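# Press the gauge pin on the yellow-magnet post

## Task

Find the single post of the checking fixture that has a yellow magnet on it, drive that post's gauge pin fully in and keep it fully in for one second (after that the spring may push it back out), without touching the other three pins and without moving the magnet.

## Robot and tools

Robot: two UR20-type arms, left_arm and right_arm, each with a Robotiq 2F-85 two-finger gripper and a wrist camera (cam_left_wrist, cam_right_wrist, both 896x504). The scene frame has its origin at table-top height between the arms, +z up, +x out over the table, and left_arm on the +y side. Image left and right do not match arm names. Calibrated bases: left_arm at (+0.060, +0.928, 0) m, right_arm at (-0.064, -0.817, 0) m, both turned only slightly about z. Printed hand poses, velocities and targets use each arm's own base frame. Motion offsets use the axes of that arm's current Hand target. The fingers point along the gripper's +z and open and close along its y. end_effector_position is the point between the pads when closed; the fingertips reach about 19 mm past it when closed and 6 mm when open. A camera block sticks out about 10 cm toward the gripper's +x.

Rows: every motion call is built from rows of 18 numbers, all in [-1, 1], covering both arms even if one stays still. Order: left dx, dy, dz, rx, ry, rz, left gripper position, force_limit, speed, then the same nine for the right. The six pose numbers are an offset from that arm's Hand target as it stood when the action or move began, not an absolute pose. 1.0 equals 0.6 m of travel or 180 degrees, and rx, ry, rz form one rotation vector. Six zeros re-command the present Hand target. Gripper position: +1 is fully open (85 mm), about -0.8 is pads touching, and -1 closes until blocked. force_limit and speed also run -1 to +1 and set grip force and closing rate (about 20, 85 and 150 mm/s at -1, 0 and +1). The gripper numbers are commands, so a 0 counts as one. To leave a gripper unchanged, repeat its last three numbers.

execute_actions(actions, cameras): actions is a list of up to 15 rows, each row lasting one 1/30 s step. If there are fewer rows, the last one is held for the rest of the action. Every row counts from the same start pose. cameras chooses which images come back: omitted or ["all"] gives all, [] gives none. An empty actions list just returns state and images.

move(target, speed, blend, stop_force, zero, blocking, cameras): target is one row or up to 15 rows, all offsets from the same Hand targets. Each gripper travels in a straight line. speed is in m/s, from 0.002 to 0.5, default 0.25. blend is a corner radius in m for lists. stop_force (6 to 120 N) ends an arm's path once its wrist sensor feels that much push against its travel. It does not work together with blocking=false, and it is unreliable while the gripper is rotating. zero=true resets the force baseline first. Give every row the same finger numbers so the path never pauses. The result adds a move: line with an ending such as done, off_target, moving, held or fault, plus any limits (paced = the command was clipped, held = a check withheld steps). done means within 3 mm and 2 degrees of the target; it does not prove there was no contact. Moves neither avoid obstacles nor avoid the other arm. Avoid paths that pass near an arm's own base.

wait(seconds 0-10) lets time run with the last commands held. stop brakes a running move. zoom_image(camera, region [x0,y0,x1,y1] px, at most 504x504) gives a closer view of the latest image. zero_wrist_force(arm) re-zeroes that arm's wrist sensor. read_manual returns licence text only. finished_scene(scene) ends the scene and cannot be undone.

Results: hand position (m), quaternion and velocities; Hand target (the last command after clipping, which is the base for the next offsets); joint positions and torques; wrist force and torque in the gripper's own axes, plus the peak since the last reading; object_status (0 moving, 1 blocked while opening, 2 blocked while closing, meaning a grip, 3 reached the commanded position); position_measured in counts (3 open, 230 closed). Each control step clips a command to within 150 mm and 16 degrees of the measured pose, so large offsets may need several actions, and a gripper can stop short of its target. Joint velocities reading "within noise" means the arm is at rest.

Method: find the magnet post in the camera images (zoom in if needed). Hover above its pin with the gripper closed, fingertips pointing along the pin axis. Then press slowly with a small stop_force, or step in with careful offsets, until the pin is fully home. Hold it a second with wait, then retreat with a move that has no stop_force.

Avoid: a force of about 150 N on any part of an arm, or a joint torque over its limit, brings a 10 s fault stop. The arms are stiff, so commanding even a little beyond a firm contact can trip this. Do not hit the magnet, the other pins, or the other arm. Do not knock anything off the table or strike things hard. Hot motors (70 °C warning, 85 °C brake stop) come from long pushes or stretched-out arms.

Each tool is called after "Emit:" by a JSON object that holds its "name" and its "arguments", one argument or row to a line.

## Session

Emit:
{"name": "execute_actions", "arguments": {
  "actions": []
}}

Scene clock: 0.00 s.
left_arm: end_effector_position=(+1.6020, +0.5513, +0.3701) position_measured=3 object_status=3 end_effector_quat_wxyz=(-0.049, +0.940, +0.190, +0.279) | right_arm: end_effector_position=(+0.4481, +0.4679, +0.3319) position_measured=3 object_status=3 end_effector_quat_wxyz=(-0.272, +0.502, +0.649, +0.503)
Joint positions: left_arm=[0.193 -0.686 0.985 -2.439 -1.472 -3.319] | right_arm=[4.007 -1.969 -2.772 1.193 2.076 2.519]
Joint velocities: within noise
Joint torques (N m): no reading
Motor temperatures (°C): left_arm=[24 35 26 39 34 34] | right_arm=[28 36 36 37 34 38]
Wrist force (N): no reading
Wrist torque (N m): no reading
Wrist force, peak (N): no reading
Hand target: left_arm +1.6020, +0.5513, +0.3701; -0.049, +0.940, +0.190, +0.279 | right_arm +0.4481, +0.4679, +0.3319; -0.272, +0.502, +0.649, +0.503
Tool commands: left_gripper/position=+1.0 left_gripper/force_limit=+1.0 left_gripper/speed=+1.0 right_gripper/position=+1.0 right_gripper/force_limit=+1.0 right_gripper/speed=+1.0
camera_calibration:
cam_left_wrist: T_world_to_cam=[[0.280293, -0.958412, -0.0536799, 0.116052], [-0.933418, -0.259082, -0.248208, 1.75325], [0.223978, 0.119677, -0.967218, 0.0591769], [0, 0, 0, 1]] pos_world=[1.59073, 0.558378, 0.498636]
cam_right_wrist: T_world_to_cam=[[0.956599, -0.136766, 0.25732, -0.433429], [0.120666, -0.61786, -0.776974, 0.502416], [0.265252, 0.774302, -0.574541, -0.162497], [0, 0, 0, 1]] pos_world=[0.397096, 0.376966, 0.408533]

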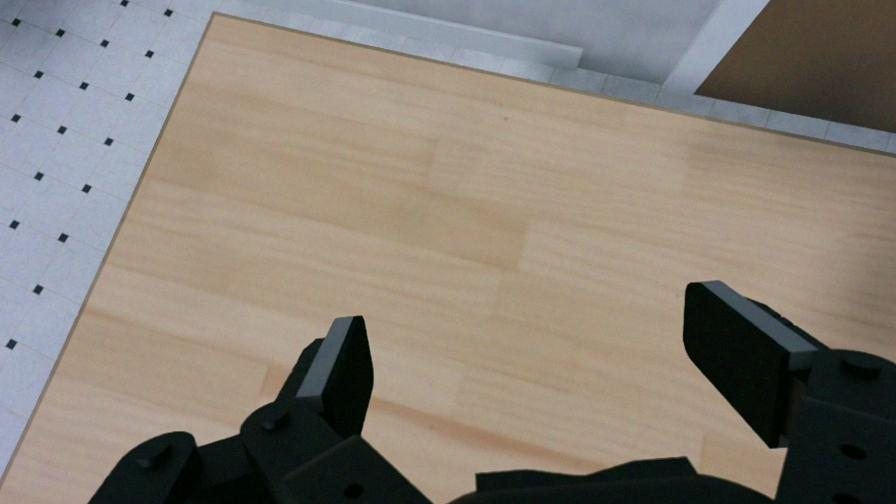

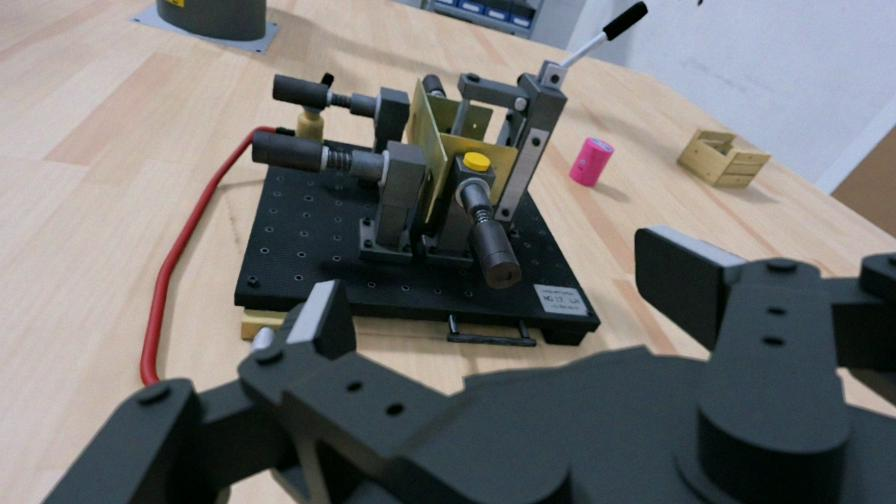

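Emit:
{"name": "zoom_image", "arguments": {
  "camera": "cam_right_wrist",
  "region": [220, 50, 620, 360]
}}

Scaled by 1.260 from the camera's 896x504 image, which has a finer 1280x720 frame.

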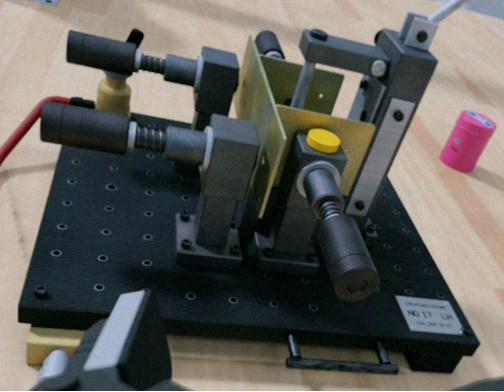

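Emit:
{"name": "move", "arguments": {
  "target": [0,0,0,0,0,0,1,1,1,-0.2617,0.0853,0.2733,0.0426,0.1245,0.119,-0.9,0,0],
  "cameras": ["cam_right_wrist"]
}}

Scene clock: 2.63 s.
left_arm: end_effector_position=(+1.6020, +0.5513, +0.3701) position_measured=3 object_status=3 end_effector_quat_wxyz=(-0.049, +0.940, +0.190, +0.279) | right_arm: end_effector_position=(+0.5134, +0.5134, +0.2413) position_measured=232 object_status=0 end_effector_quat_wxyz=(-0.398, +0.501, +0.587, +0.496)
Joint positions: left_arm=[0.193 -0.686 0.985 -2.439 -1.472 -3.319] | right_arm=[3.875 -2.317 -2.577 1.479 2.358 2.755]
Joint velocities: within noise
Joint torques (N m): left_arm=[1.6 -270.36 -104 -10.97 2.02 -0.02] | right_arm=[26.1 165.31 -24.16 -0.5 -0.22 -6.17]
Motor temperatures (°C): left_arm=[24 35 26 39 34 34] | right_arm=[28 36 36 37 34 38]
Wrist force (N): left_arm=[0.2 -0.3 -0.2] | right_arm=[-1.0 -0.6 -0.4]
Wrist torque (N m): left_arm=[-0.06 -0.03 0.00] | right_arm=[-0.33 0.34 -0.30]
Wrist force, peak (N): left_arm=[0.4 -0.4 -0.3] | right_arm=[-15.6 6.0 9.0]
Hand target: left_arm +1.6020, +0.5513, +0.3701; -0.049, +0.940, +0.190, +0.279 | right_arm +0.5133, +0.5134, +0.2413; -0.397, +0.501, +0.587, +0.496 (not the last commanded pose)
Off the commanded pose: left_arm 0.000 m, 0 deg | right_arm 0.112 m, 16 deg.
move: held (right_arm; a check stopped the path); limits=held
pose unreachable (right arm): on one or more control steps of this call, first in action 0 (counted from 0), this arm could not follow its commanded pose, so it was not sent that pose on those steps. It may still have moved: this result reports where it is.
cause: moving toward the commanded pose would bring two parts of the arm too close to each other (its gripper and another part of the arm, with joints 4 (wrist 1) to 6 (wrist 3) between them).
camera_calibration:
cam_right_wrist: T_world_to_cam=[[0.994776, -0.0948634, 0.0377109, -0.454421], [-0.0104626, -0.462207, -0.88671, 0.466155], [0.101547, 0.881683, -0.460785, -0.265648], [0, 0, 0, 1]] pos_world=[0.4839, 0.40657, 0.308074]
Images, in order (width x height): cam_right_wrist 896x504.

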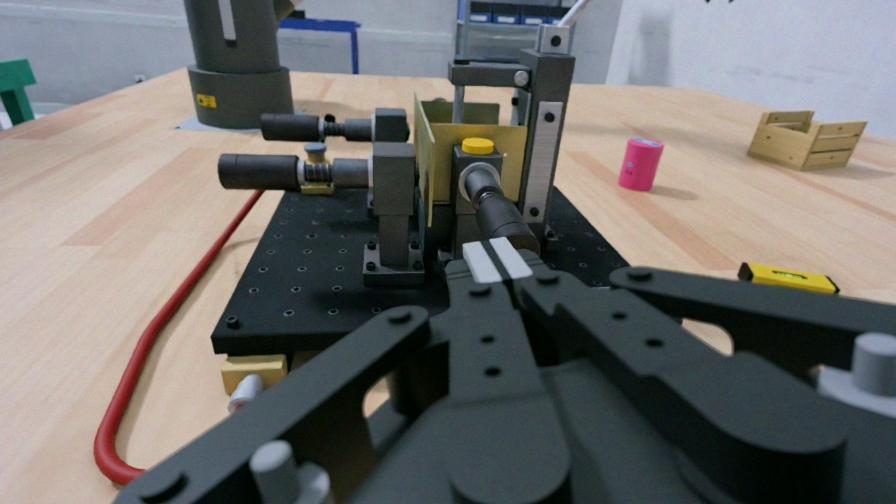

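Emit:
{"name": "move", "arguments": {
  "target": [0,0,0,0,0,0,1,1,1,-0.068,0.0617,0.16,-0.0233,-0.0608,-0.0608,-0.9,0,0],
  "cameras": ["cam_right_wrist"]
}}

Scene clock: 4.90 s.
left_arm: end_effector_position=(+1.6020, +0.5513, +0.3701) position_measured=3 object_status=3 end_effector_quat_wxyz=(-0.049, +0.940, +0.190, +0.279) | right_arm: end_effector_position=(+0.5600, +0.5999, +0.1905) position_measured=232 object_status=3 end_effector_quat_wxyz=(-0.272, +0.502, +0.649, +0.503)
Joint positions: left_arm=[0.193 -0.686 0.985 -2.439 -1.472 -3.319] | right_arm=[4.007 -2.29 -2.534 1.277 2.077 2.519]
Joint velocities: within noise
Joint torques (N m): left_arm=[7.41 -280.31 -104.48 -11.6 1.73 0.09] | right_arm=[17.67 162.58 17.36 3.75 -4.65 -7.8]
Motor temperatures (°C): left_arm=[24 35 26 39 34 34] | right_arm=[28 36 36 37 34 38]
Wrist force (N): left_arm=[0.0 -0.1 0.1] | right_arm=[-0.6 -0.7 0.0]
Wrist torque (N m): left_arm=[-0.02 0.00 -0.01] | right_arm=[-0.18 0.08 -0.10]
Wrist force, peak (N): left_arm=[0.5 -0.2 -0.2] | right_arm=[-0.8 -1.2 -2.4]
Hand target: left_arm +1.6020, +0.5513, +0.3701; -0.049, +0.940, +0.190, +0.279 | right_arm +0.5600, +0.5999, +0.1905; -0.272, +0.502, +0.649, +0.503
Off the commanded pose: left_arm 0.000 m, 0 deg | right_arm 0.000 m, 0 deg.
move: done
camera_calibration:
cam_right_wrist: T_world_to_cam=[[0.95658, -0.13613, 0.257727, -0.48647], [0.121702, -0.616915, -0.777563, 0.459554], [0.264845, 0.775167, -0.573561, -0.376071], [0, 0, 0, 1]] pos_world=[0.509019, 0.5088, 0.267008]
Images, in order (width x height): cam_right_wrist 896x504.

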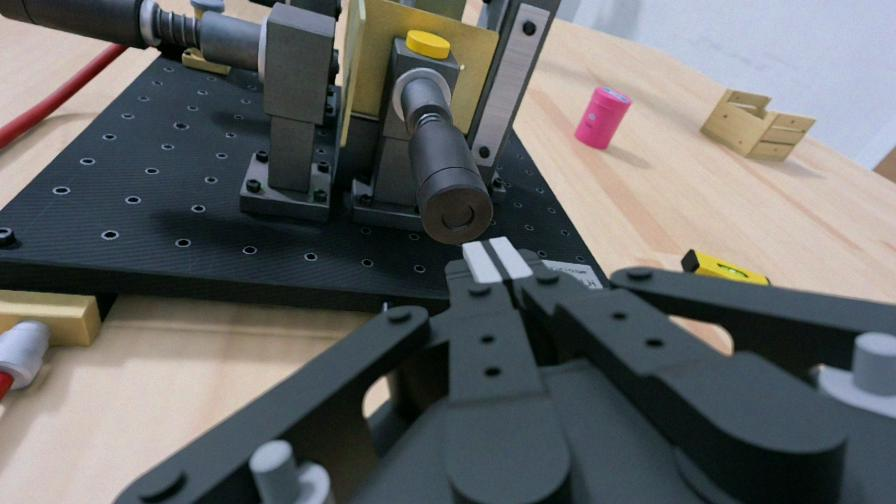

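Emit:
{"name": "move", "arguments": {
  "target": [0,0,0,0,0,0,1,1,1,-0.0142,-0.0092,0.0777,0,0,0,-0.9,0,0],
  "cameras": ["cam_right_wrist"]
}}

Emit:
{"name": "zoom_image", "arguments": {
  "camera": "cam_right_wrist",
  "region": [320, 30, 640, 300]
}}

Scene clock: 6.23 s.
left_arm: end_effector_position=(+1.6020, +0.5513, +0.3701) position_measured=3 object_status=3 end_effector_quat_wxyz=(-0.049, +0.940, +0.190, +0.279) | right_arm: end_effector_position=(+0.5649, +0.6398, +0.1650) position_measured=232 object_status=3 end_effector_quat_wxyz=(-0.272, +0.502, +0.649, +0.503)
Joint positions: left_arm=[0.193 -0.686 0.985 -2.439 -1.472 -3.319] | right_arm=[4.046 -2.335 -2.491 1.286 2.042 2.536]
Joint velocities: within noise
Joint torques (N m): left_arm=[4.69 -281.56 -108.93 -11.36 2.51 0.44] | right_arm=[18.81 132.41 12.19 13.84 -2.97 5.59]
Motor temperatures (°C): left_arm=[24 35 26 39 34 34] | right_arm=[28 36 36 37 34 38]
Wrist force (N): left_arm=[0.2 0.0 0.0] | right_arm=[-0.8 0.1 0.0]
Wrist torque (N m): left_arm=[-0.01 -0.03 -0.01] | right_arm=[0.05 0.10 -0.11]
Wrist force, peak (N): left_arm=[0.4 -0.2 -0.3] | right_arm=[-1.4 -0.3 1.5]
Hand target: left_arm +1.6020, +0.5513, +0.3701; -0.049, +0.940, +0.190, +0.279 | right_arm +0.5650, +0.6399, +0.1649; -0.272, +0.502, +0.649, +0.503
Off the commanded pose: left_arm 0.000 m, 0 deg | right_arm 0.000 m, 0 deg.
move: done
camera_calibration:
cam_right_wrist: T_world_to_cam=[[0.956547, -0.136136, 0.257847, -0.479177], [0.121768, -0.616998, -0.777487, 0.463798], [0.264934, 0.775101, -0.57361, -0.422912], [0, 0, 0, 1]] pos_world=[0.513924, 0.548729, 0.241565]
Images, in order (width x height): cam_right_wrist 896x504.

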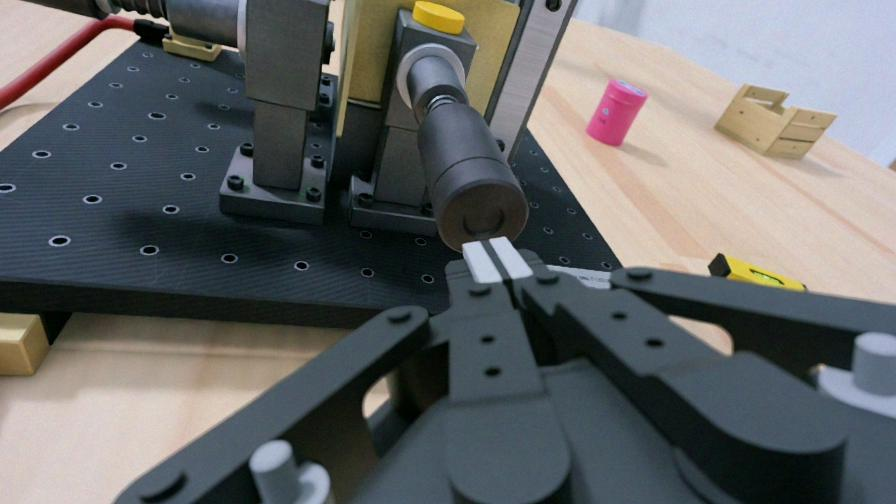

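Scaled by 1.575 from the camera's 896x504 image, which has a finer 1280x720 frame.

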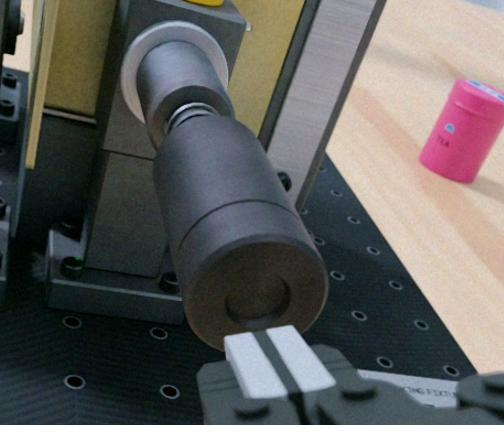

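Emit:
{"name": "move", "arguments": {
  "target": [
    [0,0,0,0,0,0,1,1,1,0.012,0.0045,0.031,0,0,0,-0.9,0,0],
    [0,0,0,0,0,0,1,1,1,0.0553,0.0032,0.1398,0,0,0,-0.9,0,0]
  ],
  "speed": [0.08,0.02],
  "stop_force": 60,
  "cameras": ["cam_right_wrist"]
}}

Scene clock: 8.77 s.
left_arm: end_effector_position=(+1.6020, +0.5513, +0.3701) position_measured=3 object_status=3 end_effector_quat_wxyz=(-0.049, +0.940, +0.190, +0.279) | right_arm: end_effector_position=(+0.5668, +0.6787, +0.1659) position_measured=232 object_status=3 end_effector_quat_wxyz=(-0.273, +0.501, +0.649, +0.503)
Joint positions: left_arm=[0.193 -0.686 0.985 -2.439 -1.472 -3.319] | right_arm=[4.082 -2.33 -2.456 1.253 2.009 2.551]
Joint velocities: within noise
Joint torques (N m): left_arm=[5.66 -286.11 -111.3 -10.72 3.03 1.47] | right_arm=[10.44 152.3 12.99 7.84 0.34 -0.3]
Motor temperatures (°C): left_arm=[24 35 26 39 34 34] | right_arm=[28 36 36 37 34 38]
Wrist force (N): left_arm=[0.0 -0.2 -0.1] | right_arm=[-4.0 0.9 -9.5]
Wrist torque (N m): left_arm=[-0.05 0.00 0.00] | right_arm=[0.11 -0.01 -0.10]
Wrist force, peak (N): left_arm=[0.1 0.5 -0.3] | right_arm=[-30.0 -5.6 -139.7]
Hand target: left_arm +1.6020, +0.5513, +0.3701; -0.049, +0.940, +0.190, +0.279 | right_arm +0.5668, +0.6787, +0.1659; -0.273, +0.501, +0.649, +0.503 (not the last commanded pose)
Tool commands: left_gripper/position=+1.0 left_gripper/force_limit=+1.0 left_gripper/speed=+1.0 right_gripper/position=-0.898039 right_gripper/force_limit=+0.003922 right_gripper/speed=+0.003922
Off the commanded pose: left_arm 0.000 m, 0 deg | right_arm 0.051 m, 0 deg.
FORCE FAULT: contact force on the right arm reached its limit, and that arm stopped. The contact can be on any part of that arm, not only on its tool. That arm's remaining commands of this call were not run. That arm is still stopped at the end of this call. That arm stays stopped for about 9 more seconds. Until then a move that you send moves the other arm only, and its call returns only when the move has ended. Once the stop has ended, the next robot result says so. If the stop ends while you think or write, that arm runs what you send next, counted from a new Hand target: where the arm stands when the stop ends. While its stop runs, that arm takes no new command, but its gripper still runs the gripper command that each later call begins with. Until it ends, the stop uses up actions while you think or wait. An arm that is not stopped still takes commands.
move: fault (right_arm; stop_force had ended the path); path passed 1 of 2 targets
camera_calibration:
cam_right_wrist: T_world_to_cam=[[0.956658, -0.134836, 0.258116, -0.47685], [0.122989, -0.616349, -0.777809, 0.487171], [0.263966, 0.775843, -0.573053, -0.453133], [0, 0, 0, 1]] pos_world=[0.515878, 0.587531, 0.24234]
Images, in order (width x height): cam_right_wrist 896x504.

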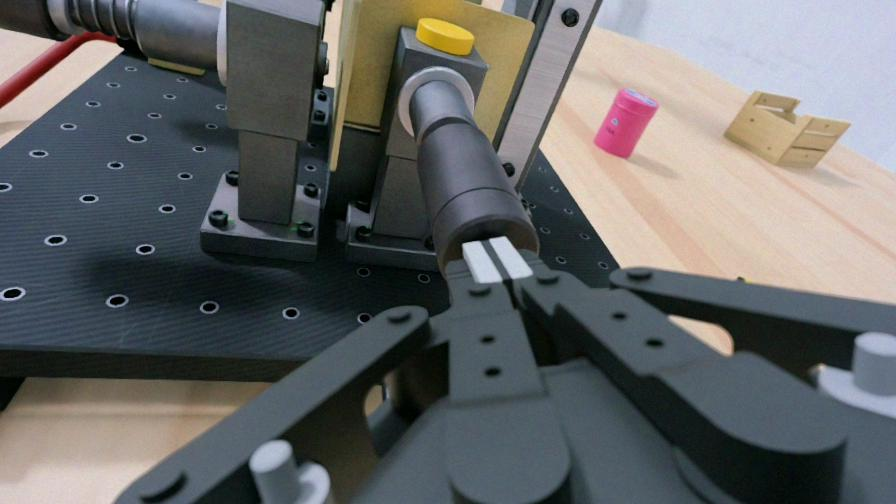

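Emit:
{"name": "wait", "arguments": {
  "seconds": 9.3,
  "cameras": []
}}

Emit:
{"name": "move", "arguments": {
  "target": [0,0,0,0,0,0,1,1,1,0.0076,0,0.0185,0,0,0,-0.9,0,0],
  "speed": 0.004,
  "stop_force": 20,
  "cameras": ["cam_right_wrist"]
}}

Emit:
{"name": "zoom_image", "arguments": {
  "camera": "cam_right_wrist",
  "region": [320, 30, 640, 300]
}}

Scene clock: 18.43 s.
left_arm: end_effector_position=(+1.6020, +0.5513, +0.3701) position_measured=3 object_status=3 end_effector_quat_wxyz=(-0.049, +0.940, +0.190, +0.279) | right_arm: end_effector_position=(+0.5668, +0.6787, +0.1659) position_measured=232 object_status=3 end_effector_quat_wxyz=(-0.273, +0.501, +0.649, +0.503)
Joint positions: left_arm=[0.193 -0.686 0.985 -2.439 -1.472 -3.319] | right_arm=[4.082 -2.33 -2.456 1.253 2.009 2.551]
Joint velocities: within noise
Joint torques (N m): left_arm=[7.23 -282.92 -117.23 -10.66 5.6 2.21] | right_arm=[10.37 152.6 12.09 7.5 0.37 -0.64]
Motor temperatures (°C): left_arm=[24 35 26 39 34 34] | right_arm=[28 35 36 37 34 38]
Wrist force (N): left_arm=[0.1 -0.2 -0.2] | right_arm=[-3.8 0.7 -9.6]
Wrist torque (N m): left_arm=[-0.04 -0.02 0.00] | right_arm=[0.08 -0.05 -0.10]
Wrist force, peak (N): left_arm=[0.5 -0.2 -0.3] | right_arm=[-4.0 0.7 -9.9]
Hand target: left_arm +1.6020, +0.5513, +0.3701; -0.049, +0.940, +0.190, +0.279 | right_arm +0.5668, +0.6787, +0.1659; -0.273, +0.501, +0.649, +0.503 (not the last commanded pose)
Tool commands: left_gripper/position=+1.0 left_gripper/force_limit=+1.0 left_gripper/speed=+1.0 right_gripper/position=-0.898039 right_gripper/force_limit=+0.003922 right_gripper/speed=+0.003922
Off the commanded pose: left_arm 0.000 m, 0 deg | right_arm 0.051 m, 0 deg.
FORCE FAULT, CONTINUED: the right arm's stop, for the force fault that an earlier result reported, is over. The rest of the stop counts as 19 of the actions that you can send in this scene. During its stop the right arm's controller moved it back a little. That arm's target is now where it stood when the stop ended, not its last command. That arm accepts commands again.
wait: 9.30 s; at rest from the start
No camera images: "cameras" was empty.

Scene clock: 19.57 s.
left_arm: end_effector_position=(+1.6020, +0.5513, +0.3701) position_measured=3 object_status=3 end_effector_quat_wxyz=(-0.049, +0.940, +0.190, +0.279) | right_arm: end_effector_position=(+0.5668, +0.6807, +0.1659) position_measured=232 object_status=3 end_effector_quat_wxyz=(-0.273, +0.501, +0.649, +0.503)
Joint positions: left_arm=[0.193 -0.686 0.985 -2.439 -1.472 -3.319] | right_arm=[4.084 -2.33 -2.454 1.252 2.008 2.552]
Joint velocities: within noise
Joint torques (N m): left_arm=[11.21 -286.71 -117.32 -10.72 5.31 2.08] | right_arm=[2.33 154.88 19.87 7.42 7.26 0.44]
Motor temperatures (°C): left_arm=[24 35 26 39 34 34] | right_arm=[28 35 36 37 34 38]
Wrist force (N): left_arm=[-0.1 0.0 -0.1] | right_arm=[-9.5 -2.8 -42.2]
Wrist torque (N m): left_arm=[-0.01 0.01 0.00] | right_arm=[0.19 0.15 -0.13]
Wrist force, peak (N): left_arm=[0.2 -0.2 -0.3] | right_arm=[-10.6 -2.1 -44.3]
Hand target: left_arm +1.6020, +0.5513, +0.3701; -0.049, +0.940, +0.190, +0.279 | right_arm +0.5668, +0.6806, +0.1659; -0.273, +0.501, +0.649, +0.503 (not the last commanded pose)
Off the commanded pose: left_arm 0.000 m, 0 deg | right_arm 0.010 m, 0 deg.
move: contact (right_arm)
camera_calibration:
cam_right_wrist: T_world_to_cam=[[0.956668, -0.13487, 0.258065, -0.476575], [0.122911, -0.616397, -0.777784, 0.488429], [0.26397, 0.7758, -0.57311, -0.454627], [0, 0, 0, 1]] pos_world=[0.515898, 0.58949, 0.242328]
Images, in order (width x height): cam_right_wrist 896x504.

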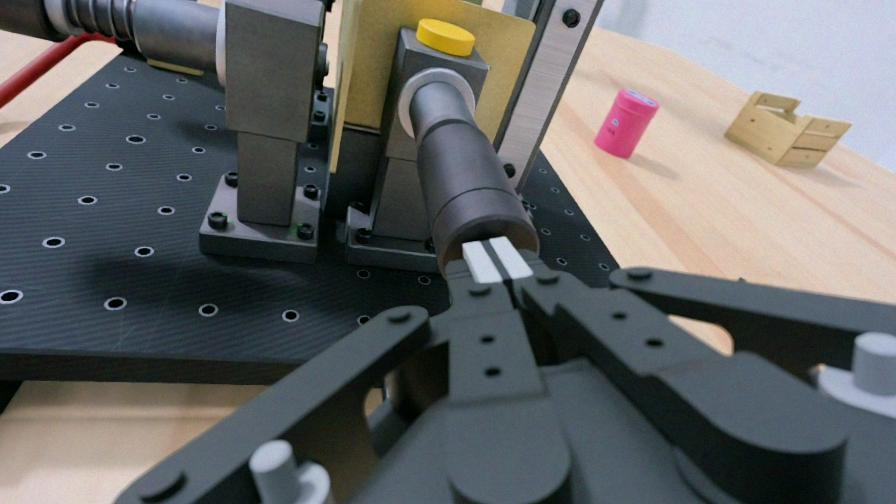

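Scaled by 1.575 from the camera's 896x504 image, which has a finer 1280x720 frame.

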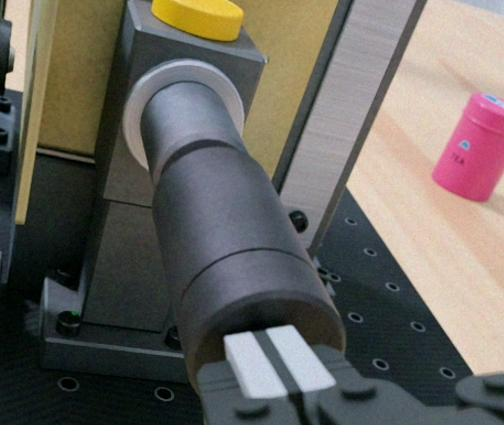

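Emit:
{"name": "wait", "arguments": {
  "seconds": 1.3,
  "cameras": []
}}

Emit:
{"name": "move", "arguments": {
  "target": [0,0,0,0,0,0,1,1,1,-0.0378,0.001,-0.0926,0,0,0,-0.9,0,0],
  "speed": 0.06,
  "cameras": ["cam_right_wrist"]
}}

Scene clock: 21.00 s.
left_arm: end_effector_position=(+1.6020, +0.5513, +0.3701) position_measured=3 object_status=3 end_effector_quat_wxyz=(-0.049, +0.940, +0.190, +0.279) | right_arm: end_effector_position=(+0.5668, +0.6806, +0.1659) position_measured=232 object_status=3 end_effector_quat_wxyz=(-0.273, +0.501, +0.649, +0.503)
Joint positions: left_arm=[0.193 -0.686 0.985 -2.439 -1.472 -3.319] | right_arm=[4.084 -2.33 -2.454 1.252 2.008 2.552]
Joint velocities: within noise
Joint torques (N m): left_arm=[4.98 -289.38 -120.21 -10.62 5.14 2.71] | right_arm=[-3.79 141.6 13.8 10.1 5.64 -5.12]
Motor temperatures (°C): left_arm=[24 35 26 38 34 34] | right_arm=[28 35 36 37 34 38]
Wrist force (N): left_arm=[-0.1 -0.6 0.1] | right_arm=[-6.5 -1.4 -32.6]
Wrist torque (N m): left_arm=[-0.12 0.01 0.00] | right_arm=[0.17 0.07 -0.13]
Wrist force, peak (N): left_arm=[-0.1 -0.6 0.1] | right_arm=[-9.1 -2.6 -41.4]
Hand target: left_arm +1.6020, +0.5513, +0.3701; -0.049, +0.940, +0.190, +0.279 | right_arm +0.5668, +0.6806, +0.1659; -0.273, +0.501, +0.649, +0.503 (not the last commanded pose)
Tool commands: left_gripper/position=+1.0 left_gripper/force_limit=+1.0 left_gripper/speed=+1.0 right_gripper/position=-0.9 right_gripper/force_limit=+0.0 right_gripper/speed=+0.0
Off the commanded pose: left_arm 0.000 m, 0 deg | right_arm 0.010 m, 0 deg.
wait: 1.30 s; at rest by 0.03 s
No camera images: "cameras" was empty.

Scene clock: 22.37 s.
left_arm: end_effector_position=(+1.6020, +0.5513, +0.3701) position_measured=3 object_status=3 end_effector_quat_wxyz=(-0.049, +0.940, +0.190, +0.279) | right_arm: end_effector_position=(+0.5669, +0.6208, +0.1658) position_measured=232 object_status=3 end_effector_quat_wxyz=(-0.273, +0.501, +0.649, +0.503)
Joint positions: left_arm=[0.193 -0.686 0.985 -2.439 -1.472 -3.319] | right_arm=[4.021 -2.335 -2.504 1.294 2.066 2.525]
Joint velocities: within noise
Joint torques (N m): left_arm=[10.48 -290.15 -117.12 -10.45 5.49 2.16] | right_arm=[-20.19 130.76 -24.21 15.21 7.05 -6.92]
Motor temperatures (°C): left_arm=[24 35 26 38 34 34] | right_arm=[28 35 36 37 34 38]
Wrist force (N): left_arm=[0.0 -0.4 0.2] | right_arm=[-0.3 -0.5 1.2]
Wrist torque (N m): left_arm=[-0.07 0.01 -0.01] | right_arm=[-0.07 0.03 -0.10]
Wrist force, peak (N): left_arm=[0.1 -0.3 -0.4] | right_arm=[-6.5 -1.2 -32.1]
Hand target: left_arm +1.6020, +0.5513, +0.3701; -0.049, +0.940, +0.190, +0.279 | right_arm +0.5669, +0.6206, +0.1658; -0.273, +0.501, +0.649, +0.503
Off the commanded pose: left_arm 0.000 m, 0 deg | right_arm 0.000 m, 0 deg.
move: done
camera_calibration:
cam_right_wrist: T_world_to_cam=[[0.956661, -0.134856, 0.258095, -0.484776], [0.122947, -0.61639, -0.777784, 0.451435], [0.263976, 0.775808, -0.573096, -0.408258], [0, 0, 0, 1]] pos_world=[0.516035, 0.529614, 0.242266]
Images, in order (width x height): cam_right_wrist 896x504.

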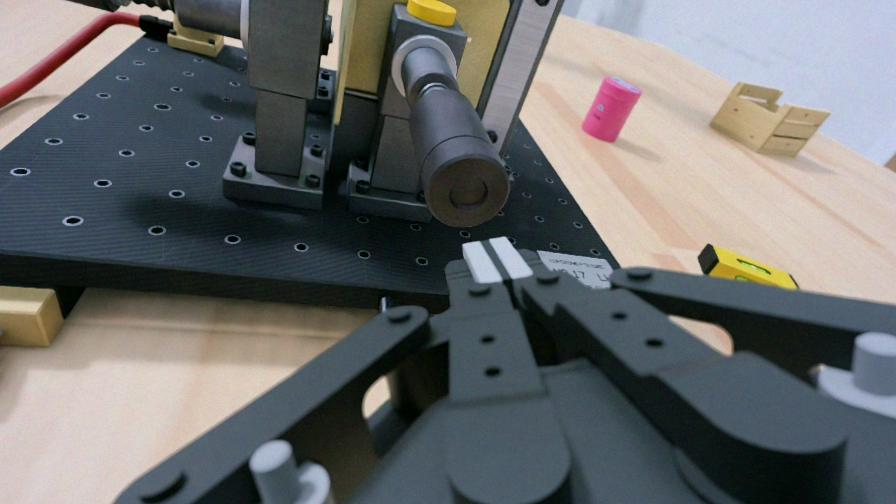

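Emit:
{"name": "finished_scene", "arguments": {
  "scene": 2,
  "done": true
}}

The scene is finished: the task was done.


## Next scene

The same job, from a new start.

Emit:
{"name": "execute_actions", "arguments": {
  "actions": []
}}

Emit:
{"name": "zoom_image", "arguments": {
  "camera": "cam_right_wrist",
  "region": [200, 0, 700, 360]
}}

Scene clock: 0.00 s.
left_arm: end_effector_position=(+0.3071, -0.4220, +0.1602) position_measured=3 object_status=3 end_effector_quat_wxyz=(+0.066, +0.956, -0.074, +0.275) | right_arm: end_effector_position=(+0.4900, -0.3027, +0.2369) position_measured=3 object_status=3 end_effector_quat_wxyz=(+0.548, -0.467, -0.511, -0.471)
Joint positions: left_arm=[-1.763 -1.739 2.857 -2.766 -1.003 1.555] | right_arm=[2.511 -2.074 -2.06 -2.212 2.389 -0.015]
Joint velocities: within noise
Joint torques (N m): no reading
Motor temperatures (°C): left_arm=[24 35 26 38 34 33] | right_arm=[28 35 35 36 33 38]
Wrist force (N): no reading
Wrist torque (N m): no reading
Wrist force, peak (N): no reading
Hand target: left_arm +0.3071, -0.4220, +0.1602; +0.066, +0.956, -0.074, +0.275 | right_arm +0.4900, -0.3027, +0.2369; +0.548, -0.467, -0.511, -0.471
Tool commands: left_gripper/position=+1.0 left_gripper/force_limit=+1.0 left_gripper/speed=+1.0 right_gripper/position=+1.0 right_gripper/force_limit=+1.0 right_gripper/speed=+1.0
camera_calibration:
cam_left_wrist: T_world_to_cam=[[-0.28582, -0.958098, 0.0188461, -0.302738], [-0.929608, 0.272438, -0.248207, 0.463446], [0.232673, -0.088462, -0.968524, 0.172418], [0, 0, 0, 1]] pos_world=[0.304177, -0.40106, 0.287727]
cam_right_wrist: T_world_to_cam=[[0.978975, 0.0561564, -0.196097, -0.399582], [-0.174547, -0.266833, -0.947805, 0.238781], [-0.10555, 0.962105, -0.251421, 0.530503], [0, 0, 0, 1]] pos_world=[0.488854, -0.424245, 0.281341]

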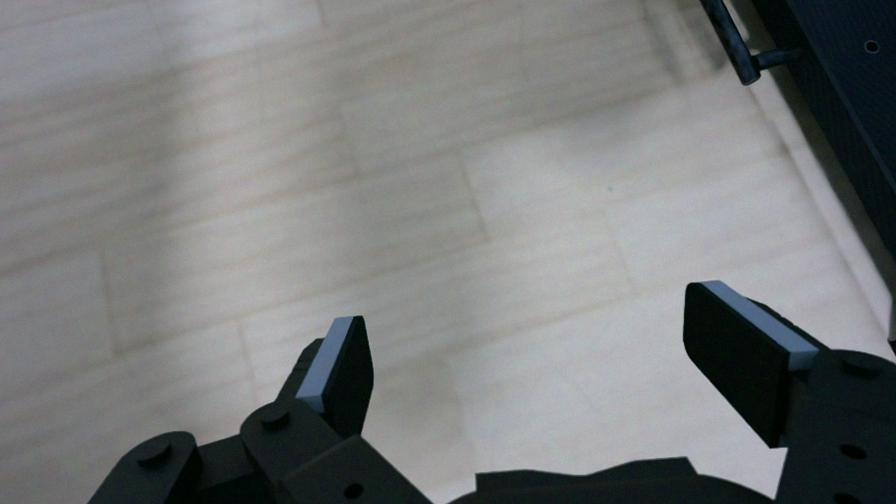

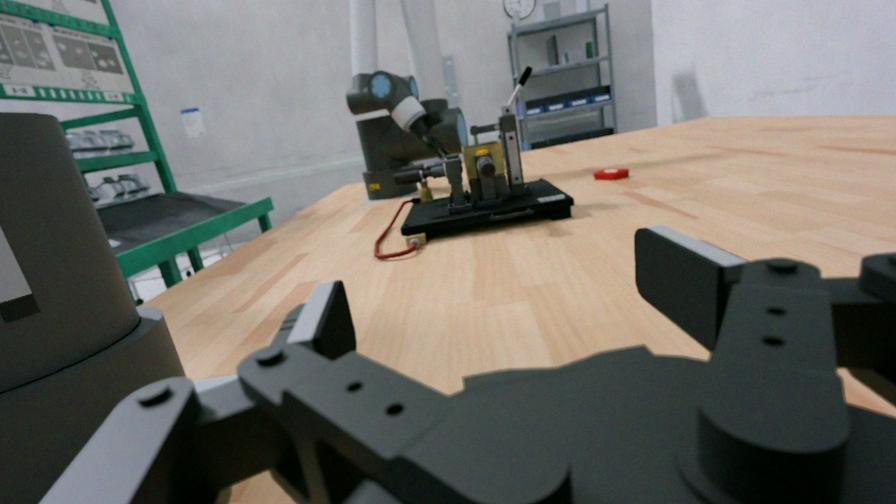

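Scaled by 1.008 from the camera's 896x504 image, which has a finer 1280x720 frame.

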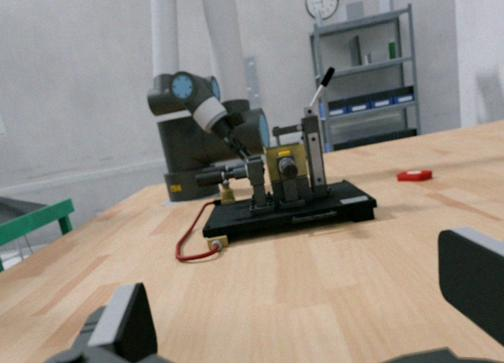

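Emit:
{"name": "zoom_image", "arguments": {
  "camera": "cam_right_wrist",
  "region": [370, 60, 590, 260]
}}

Scaled by 2.291 from the camera's 896x504 image, which has a finer 1280x720 frame.

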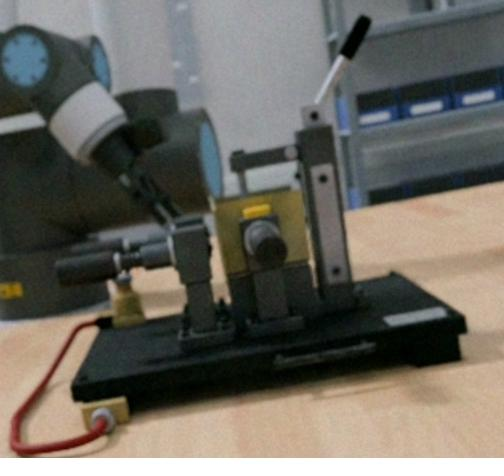

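Emit:
{"name": "move", "arguments": {
  "target": [0,0,0,0,0,0,1,1,1,0.027,0.34,0.885,-0.0398,-0.124,-0.0036,-0.9,0,0],
  "cameras": ["cam_right_wrist"]
}}

Scene clock: 4.50 s.
left_arm: end_effector_position=(+0.3071, -0.4220, +0.1602) position_measured=3 object_status=3 end_effector_quat_wxyz=(+0.066, +0.956, -0.074, +0.275) | right_arm: end_effector_position=(+0.6291, +0.2481, +0.2696) position_measured=232 object_status=3 end_effector_quat_wxyz=(-0.406, +0.579, +0.580, +0.405)
Joint positions: left_arm=[-1.763 -1.739 2.857 -2.766 -1.003 1.555] | right_arm=[3.357 -1.988 -2.568 0.371 2.734 2.137]
Joint velocities: within noise
Joint torques (N m): left_arm=[6.37 -12.53 -56.97 -8.12 2.98 -1.21] | right_arm=[23.21 85.26 13.63 15.94 0.69 6.07]
Motor temperatures (°C): left_arm=[24 35 26 38 34 33] | right_arm=[28 35 35 36 33 38]
Wrist force (N): left_arm=[-0.2 0.2 0.5] | right_arm=[-0.2 -0.5 1.4]
Wrist torque (N m): left_arm=[0.02 0.04 0.00] | right_arm=[0.40 0.09 -0.03]
Wrist force, peak (N): left_arm=[0.0 0.6 0.4] | right_arm=[0.5 1.5 4.4]
Hand target: left_arm +0.3071, -0.4220, +0.1602; +0.066, +0.956, -0.074, +0.275 | right_arm +0.6291, +0.2481, +0.2696; -0.406, +0.579, +0.579, +0.405
Off the commanded pose: left_arm 0.000 m, 0 deg | right_arm 0.000 m, 0 deg.
move: done
camera_calibration:
cam_right_wrist: T_world_to_cam=[[0.984126, -0.121102, -0.129734, -0.537399], [-0.176458, -0.589615, -0.788173, 0.479289], [0.0189563, 0.798554, -0.601624, 0.0801353], [0, 0, 0, 1]] pos_world=[0.611924, 0.153524, 0.356255]
Images, in order (width x height): cam_right_wrist 896x504.

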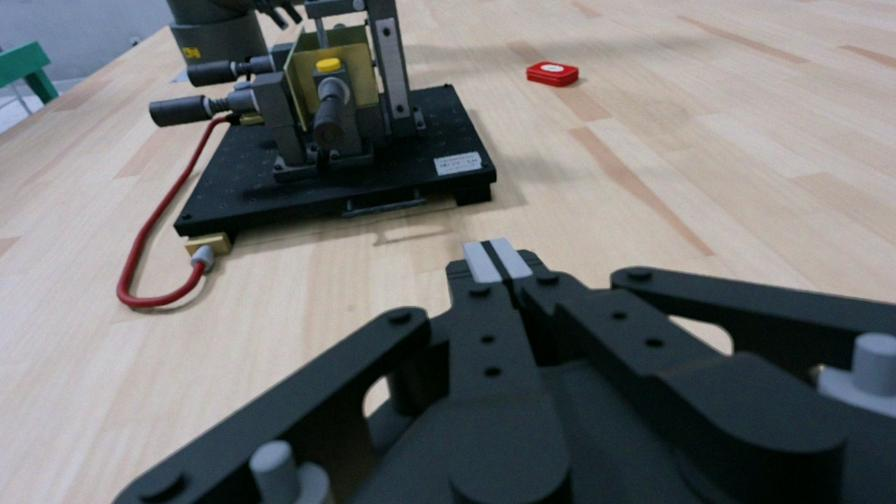

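Emit:
{"name": "move", "arguments": {
  "target": [0,0,0,0,0,0,1,1,1,0.0753,-0.198,0.597,0,0,0,-0.9,0,0],
  "cameras": ["cam_right_wrist"]
}}

Emit:
{"name": "zoom_image", "arguments": {
  "camera": "cam_right_wrist",
  "region": [320, 0, 640, 280]
}}

Scene clock: 7.23 s.
left_arm: end_effector_position=(+0.3071, -0.4220, +0.1602) position_measured=3 object_status=3 end_effector_quat_wxyz=(+0.066, +0.956, -0.074, +0.275) | right_arm: end_effector_position=(+0.5100, +0.5999, +0.1895) position_measured=232 object_status=3 end_effector_quat_wxyz=(-0.406, +0.579, +0.579, +0.405)
Joint positions: left_arm=[-1.763 -1.739 2.857 -2.766 -1.003 1.555] | right_arm=[4 -2.291 -2.545 1.245 2.233 2.854]
Joint velocities: within noise
Joint torques (N m): left_arm=[8.57 -6.92 -57.49 -8 3.97 -0.88] | right_arm=[25.93 117.95 8.66 13.17 -1 4.15]
Motor temperatures (°C): left_arm=[24 35 26 38 34 33] | right_arm=[28 35 35 36 33 38]
Wrist force (N): left_arm=[0.1 0.2 0.3] | right_arm=[0.3 -0.3 1.4]
Wrist torque (N m): left_arm=[0.02 -0.01 0.00] | right_arm=[0.22 -0.15 -0.03]
Wrist force, peak (N): left_arm=[-0.2 0.4 0.7] | right_arm=[0.5 -1.4 4.0]
Hand target: left_arm +0.3071, -0.4220, +0.1602; +0.066, +0.956, -0.074, +0.275 | right_arm +0.5099, +0.6001, +0.1895; -0.406, +0.579, +0.579, +0.405
Off the commanded pose: left_arm 0.000 m, 0 deg | right_arm 0.000 m, 0 deg.
move: done
camera_calibration:
cam_right_wrist: T_world_to_cam=[[0.98411, -0.12125, -0.129713, -0.387869], [-0.176527, -0.589525, -0.788225, 0.602618], [0.0191034, 0.798598, -0.601561, -0.24685], [0, 0, 0, 1]] pos_world=[0.4928, 0.505363, 0.276191]
Images, in order (width x height): cam_right_wrist 896x504.

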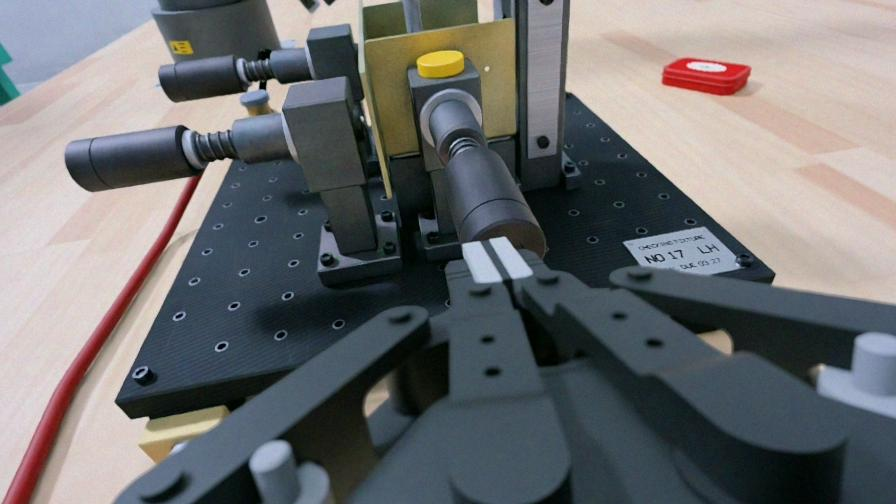

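Scaled by 1.575 from the camera's 896x504 image, which has a finer 1280x720 frame.

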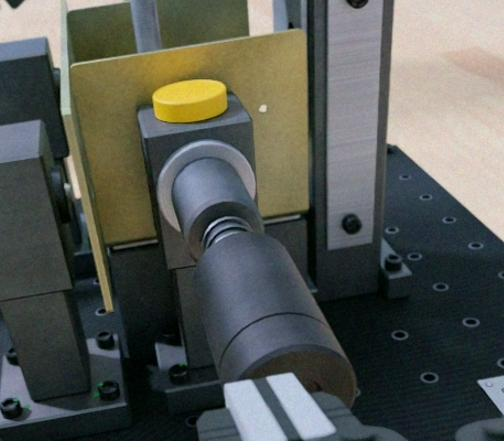

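Emit:
{"name": "move", "arguments": {
  "target": [0,0,0,0,0,0,1,1,1,-0.022,0.0125,0.008,0,0,0,-0.9,0,0],
  "cameras": ["cam_right_wrist"]
}}

Emit:
{"name": "zoom_image", "arguments": {
  "camera": "cam_right_wrist",
  "region": [320, 0, 640, 280]
}}

Scene clock: 8.70 s.
left_arm: end_effector_position=(+0.3071, -0.4220, +0.1602) position_measured=3 object_status=3 end_effector_quat_wxyz=(+0.066, +0.956, -0.074, +0.275) | right_arm: end_effector_position=(+0.5174, +0.6001, +0.1755) position_measured=232 object_status=3 end_effector_quat_wxyz=(-0.406, +0.579, +0.579, +0.405)
Joint positions: left_arm=[-1.763 -1.739 2.857 -2.766 -1.003 1.555] | right_arm=[3.99 -2.317 -2.533 1.256 2.242 2.849]
Joint velocities: within noise
Joint torques (N m): left_arm=[4.57 -7.22 -61.18 -7.24 4.05 -0.74] | right_arm=[-18.22 115.96 5.24 13.13 6.43 -7.32]
Motor temperatures (°C): left_arm=[24 35 26 38 34 33] | right_arm=[28 35 35 36 33 38]
Wrist force (N): left_arm=[0.0 0.4 0.2] | right_arm=[0.1 -0.3 1.4]
Wrist torque (N m): left_arm=[0.04 0.00 0.00] | right_arm=[0.28 -0.10 -0.03]
Wrist force, peak (N): left_arm=[-0.3 0.0 0.5] | right_arm=[-0.5 -0.5 1.7]
Hand target: left_arm +0.3071, -0.4220, +0.1602; +0.066, +0.956, -0.074, +0.275 | right_arm +0.5174, +0.6001, +0.1755; -0.406, +0.579, +0.579, +0.405
Off the commanded pose: left_arm 0.000 m, 0 deg | right_arm 0.000 m, 0 deg.
move: done
camera_calibration:
cam_right_wrist: T_world_to_cam=[[0.98411, -0.121257, -0.129712, -0.39695], [-0.176531, -0.589533, -0.788218, 0.592976], [0.0191073, 0.798591, -0.601571, -0.255503], [0, 0, 0, 1]] pos_world=[0.500203, 0.505489, 0.262202]
Images, in order (width x height): cam_right_wrist 896x504.

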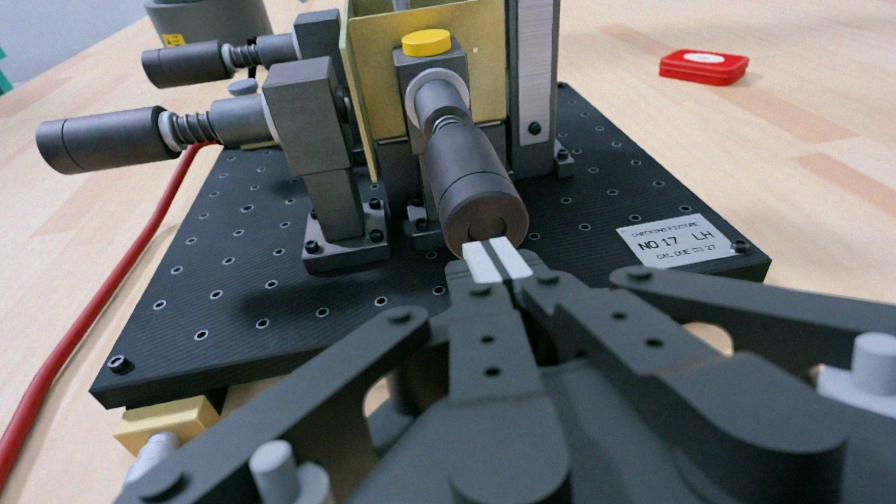

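Scaled by 1.575 from the camera's 896x504 image, which has a finer 1280x720 frame.

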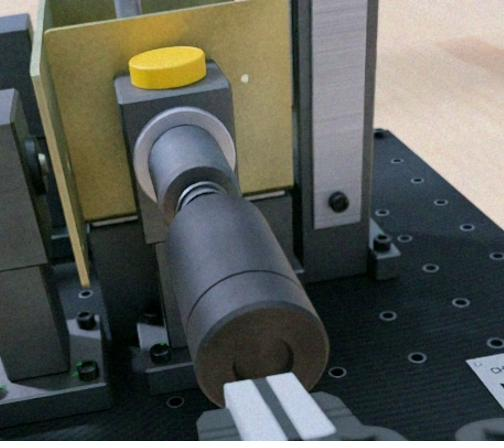

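Emit:
{"name": "move", "arguments": {
  "target": [
    [0,0,0,0,0,0,1,1,1,0.0074,0.002,0.0204,0,0,0,-0.9,0,0],
    [0,0,0,0,0,0,1,1,1,0.034,0.002,0.0936,0,0,0,-0.9,0,0]
  ],
  "speed": [0.03,0.007],
  "stop_force": 32,
  "cameras": ["cam_right_wrist"]
}}

Emit:
{"name": "zoom_image", "arguments": {
  "camera": "cam_right_wrist",
  "region": [320, 0, 640, 280]
}}

Scene clock: 15.70 s.
left_arm: end_effector_position=(+0.3071, -0.4220, +0.1602) position_measured=3 object_status=3 end_effector_quat_wxyz=(+0.066, +0.956, -0.074, +0.275) | right_arm: end_effector_position=(+0.5186, +0.6488, +0.1754) position_measured=232 object_status=3 end_effector_quat_wxyz=(-0.406, +0.579, +0.579, +0.405)
Joint positions: left_arm=[-1.763 -1.739 2.857 -2.766 -1.003 1.555] | right_arm=[4.044 -2.313 -2.492 1.228 2.194 2.877]
Joint velocities: within noise
Joint torques (N m): left_arm=[10.69 -7.56 -69.42 -7.79 4.37 -1.19] | right_arm=[-5.61 151.45 12.73 10.53 4.4 -7.56]
Motor temperatures (°C): left_arm=[24 35 26 38 34 33] | right_arm=[28 35 35 36 33 38]
Wrist force (N): left_arm=[0.2 0.1 0.5] | right_arm=[-8.3 -5.9 -32.9]
Wrist torque (N m): left_arm=[0.00 -0.03 0.00] | right_arm=[0.53 -0.08 -0.05]
Wrist force, peak (N): left_arm=[-0.1 0.8 0.4] | right_arm=[-15.6 -5.2 -56.1]
Hand target: left_arm +0.3071, -0.4220, +0.1602; +0.066, +0.956, -0.074, +0.275 | right_arm +0.5186, +0.6488, +0.1754; -0.406, +0.579, +0.579, +0.405 (not the last commanded pose)
Off the commanded pose: left_arm 0.000 m, 0 deg | right_arm 0.011 m, 0 deg.
move: contact (right_arm); path passed 1 of 2 targets
camera_calibration:
cam_right_wrist: T_world_to_cam=[[0.984105, -0.121269, -0.129733, -0.392227], [-0.176555, -0.589522, -0.788221, 0.621848], [0.0191057, 0.798597, -0.601563, -0.294549], [0, 0, 0, 1]] pos_world=[0.501411, 0.554255, 0.262079]
Images, in order (width x height): cam_right_wrist 896x504.

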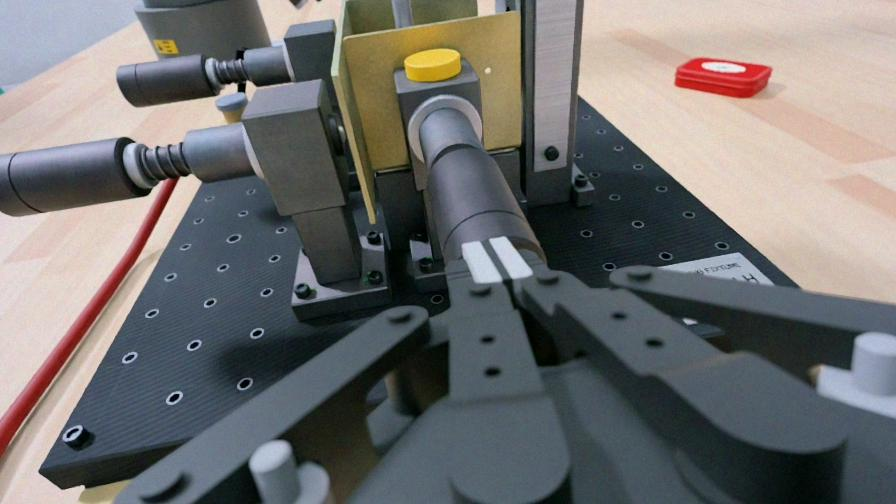

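Scaled by 1.575 from the camera's 896x504 image, which has a finer 1280x720 frame.

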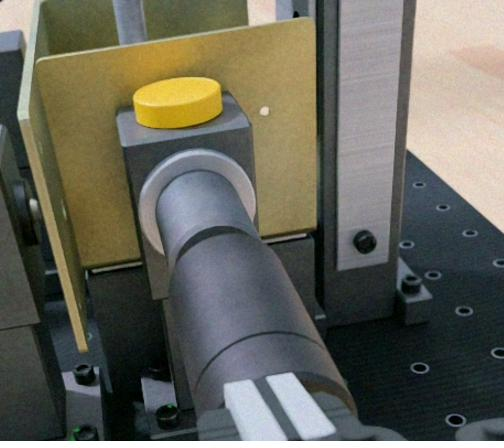

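Emit:
{"name": "wait", "arguments": {
  "seconds": 1.3,
  "cameras": []
}}

Emit:
{"name": "move", "arguments": {
  "target": [0,0,0,0,0,0,1,1,1,-0.0228,-0.002,-0.0627,0,0,0,-0.9,0,0],
  "speed": 0.06,
  "cameras": ["cam_right_wrist"]
}}

Scene clock: 17.20 s.
left_arm: end_effector_position=(+0.3071, -0.4220, +0.1602) position_measured=3 object_status=3 end_effector_quat_wxyz=(+0.066, +0.956, -0.074, +0.275) | right_arm: end_effector_position=(+0.5186, +0.6488, +0.1754) position_measured=232 object_status=3 end_effector_quat_wxyz=(-0.406, +0.579, +0.579, +0.405)
Joint positions: left_arm=[-1.763 -1.739 2.857 -2.766 -1.003 1.555] | right_arm=[4.044 -2.313 -2.492 1.228 2.194 2.877]
Joint velocities: within noise
Joint torques (N m): left_arm=[13.77 -1.03 -70.2 -7.6 4.81 -0.71] | right_arm=[-7.11 139.43 13.77 10.13 4.11 -7.39]
Motor temperatures (°C): left_arm=[24 35 26 38 34 33] | right_arm=[28 35 35 36 33 38]
Wrist force (N): left_arm=[-0.1 0.1 0.3] | right_arm=[-8.2 -6.2 -31.0]
Wrist torque (N m): left_arm=[0.01 0.02 0.00] | right_arm=[0.49 -0.02 -0.05]
Wrist force, peak (N): left_arm=[-0.2 0.3 0.6] | right_arm=[-8.9 -5.9 -32.8]
Hand target: left_arm +0.3071, -0.4220, +0.1602; +0.066, +0.956, -0.074, +0.275 | right_arm +0.5186, +0.6488, +0.1754; -0.406, +0.579, +0.579, +0.405 (not the last commanded pose)
Tool commands: left_gripper/position=+1.0 left_gripper/force_limit=+1.0 left_gripper/speed=+1.0 right_gripper/position=-0.9 right_gripper/force_limit=+0.0 right_gripper/speed=+0.0
Off the commanded pose: left_arm 0.000 m, 0 deg | right_arm 0.011 m, 0 deg.
wait: 1.30 s; at rest from the start
No camera images: "cameras" was empty.

Scene clock: 18.23 s.
left_arm: end_effector_position=(+0.3071, -0.4220, +0.1602) position_measured=3 object_status=3 end_effector_quat_wxyz=(+0.066, +0.956, -0.074, +0.275) | right_arm: end_effector_position=(+0.5174, +0.6090, +0.1754) position_measured=232 object_status=3 end_effector_quat_wxyz=(-0.406, +0.579, +0.579, +0.405)
Joint positions: left_arm=[-1.763 -1.739 2.857 -2.766 -1.003 1.555] | right_arm=[4.001 -2.316 -2.526 1.252 2.232 2.854]
Joint velocities: within noise
Joint torques (N m): left_arm=[7.2 -5.9 -69.17 -8.83 4.01 -1.32] | right_arm=[-10.95 121.99 -16.57 15.15 6.15 -7.9]
Motor temperatures (°C): left_arm=[24 35 26 38 34 33] | right_arm=[28 35 35 36 33 38]
Wrist force (N): left_arm=[0.1 0.0 0.4] | right_arm=[-0.5 -0.3 1.5]
Wrist torque (N m): left_arm=[0.00 -0.02 0.00] | right_arm=[0.29 -0.02 -0.02]
Wrist force, peak (N): left_arm=[-0.4 0.2 0.7] | right_arm=[-7.8 -6.2 -30.8]
Hand target: left_arm +0.3071, -0.4220, +0.1602; +0.066, +0.956, -0.074, +0.275 | right_arm +0.5174, +0.6088, +0.1754; -0.406, +0.579, +0.579, +0.405
Off the commanded pose: left_arm 0.000 m, 0 deg | right_arm 0.000 m, 0 deg.
move: done
camera_calibration:
cam_right_wrist: T_world_to_cam=[[0.984105, -0.12129, -0.129716, -0.395914], [-0.176555, -0.589527, -0.788217, 0.598161], [0.0191313, 0.798591, -0.60157, -0.26271], [0, 0, 0, 1]] pos_world=[0.500255, 0.51441, 0.262086]
Images, in order (width x height): cam_right_wrist 896x504.

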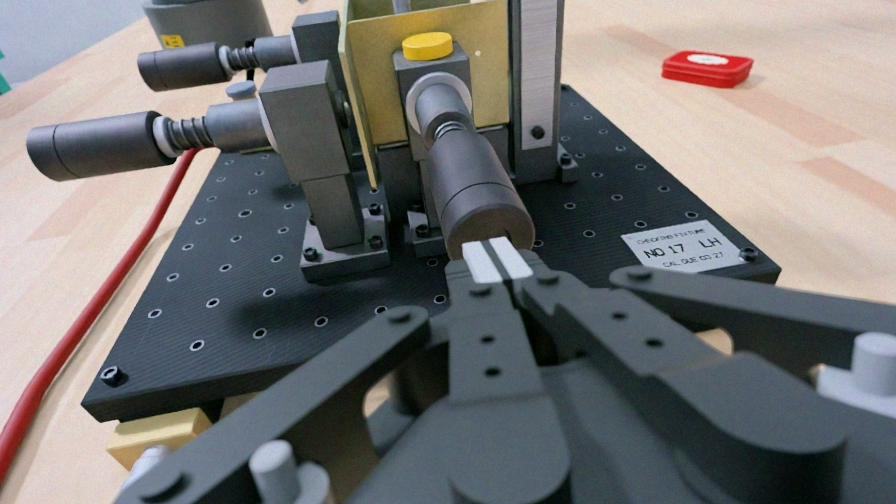

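Emit:
{"name": "finished_scene", "arguments": {
  "scene": 3,
  "done": true
}}

The scene is finished: the task was done.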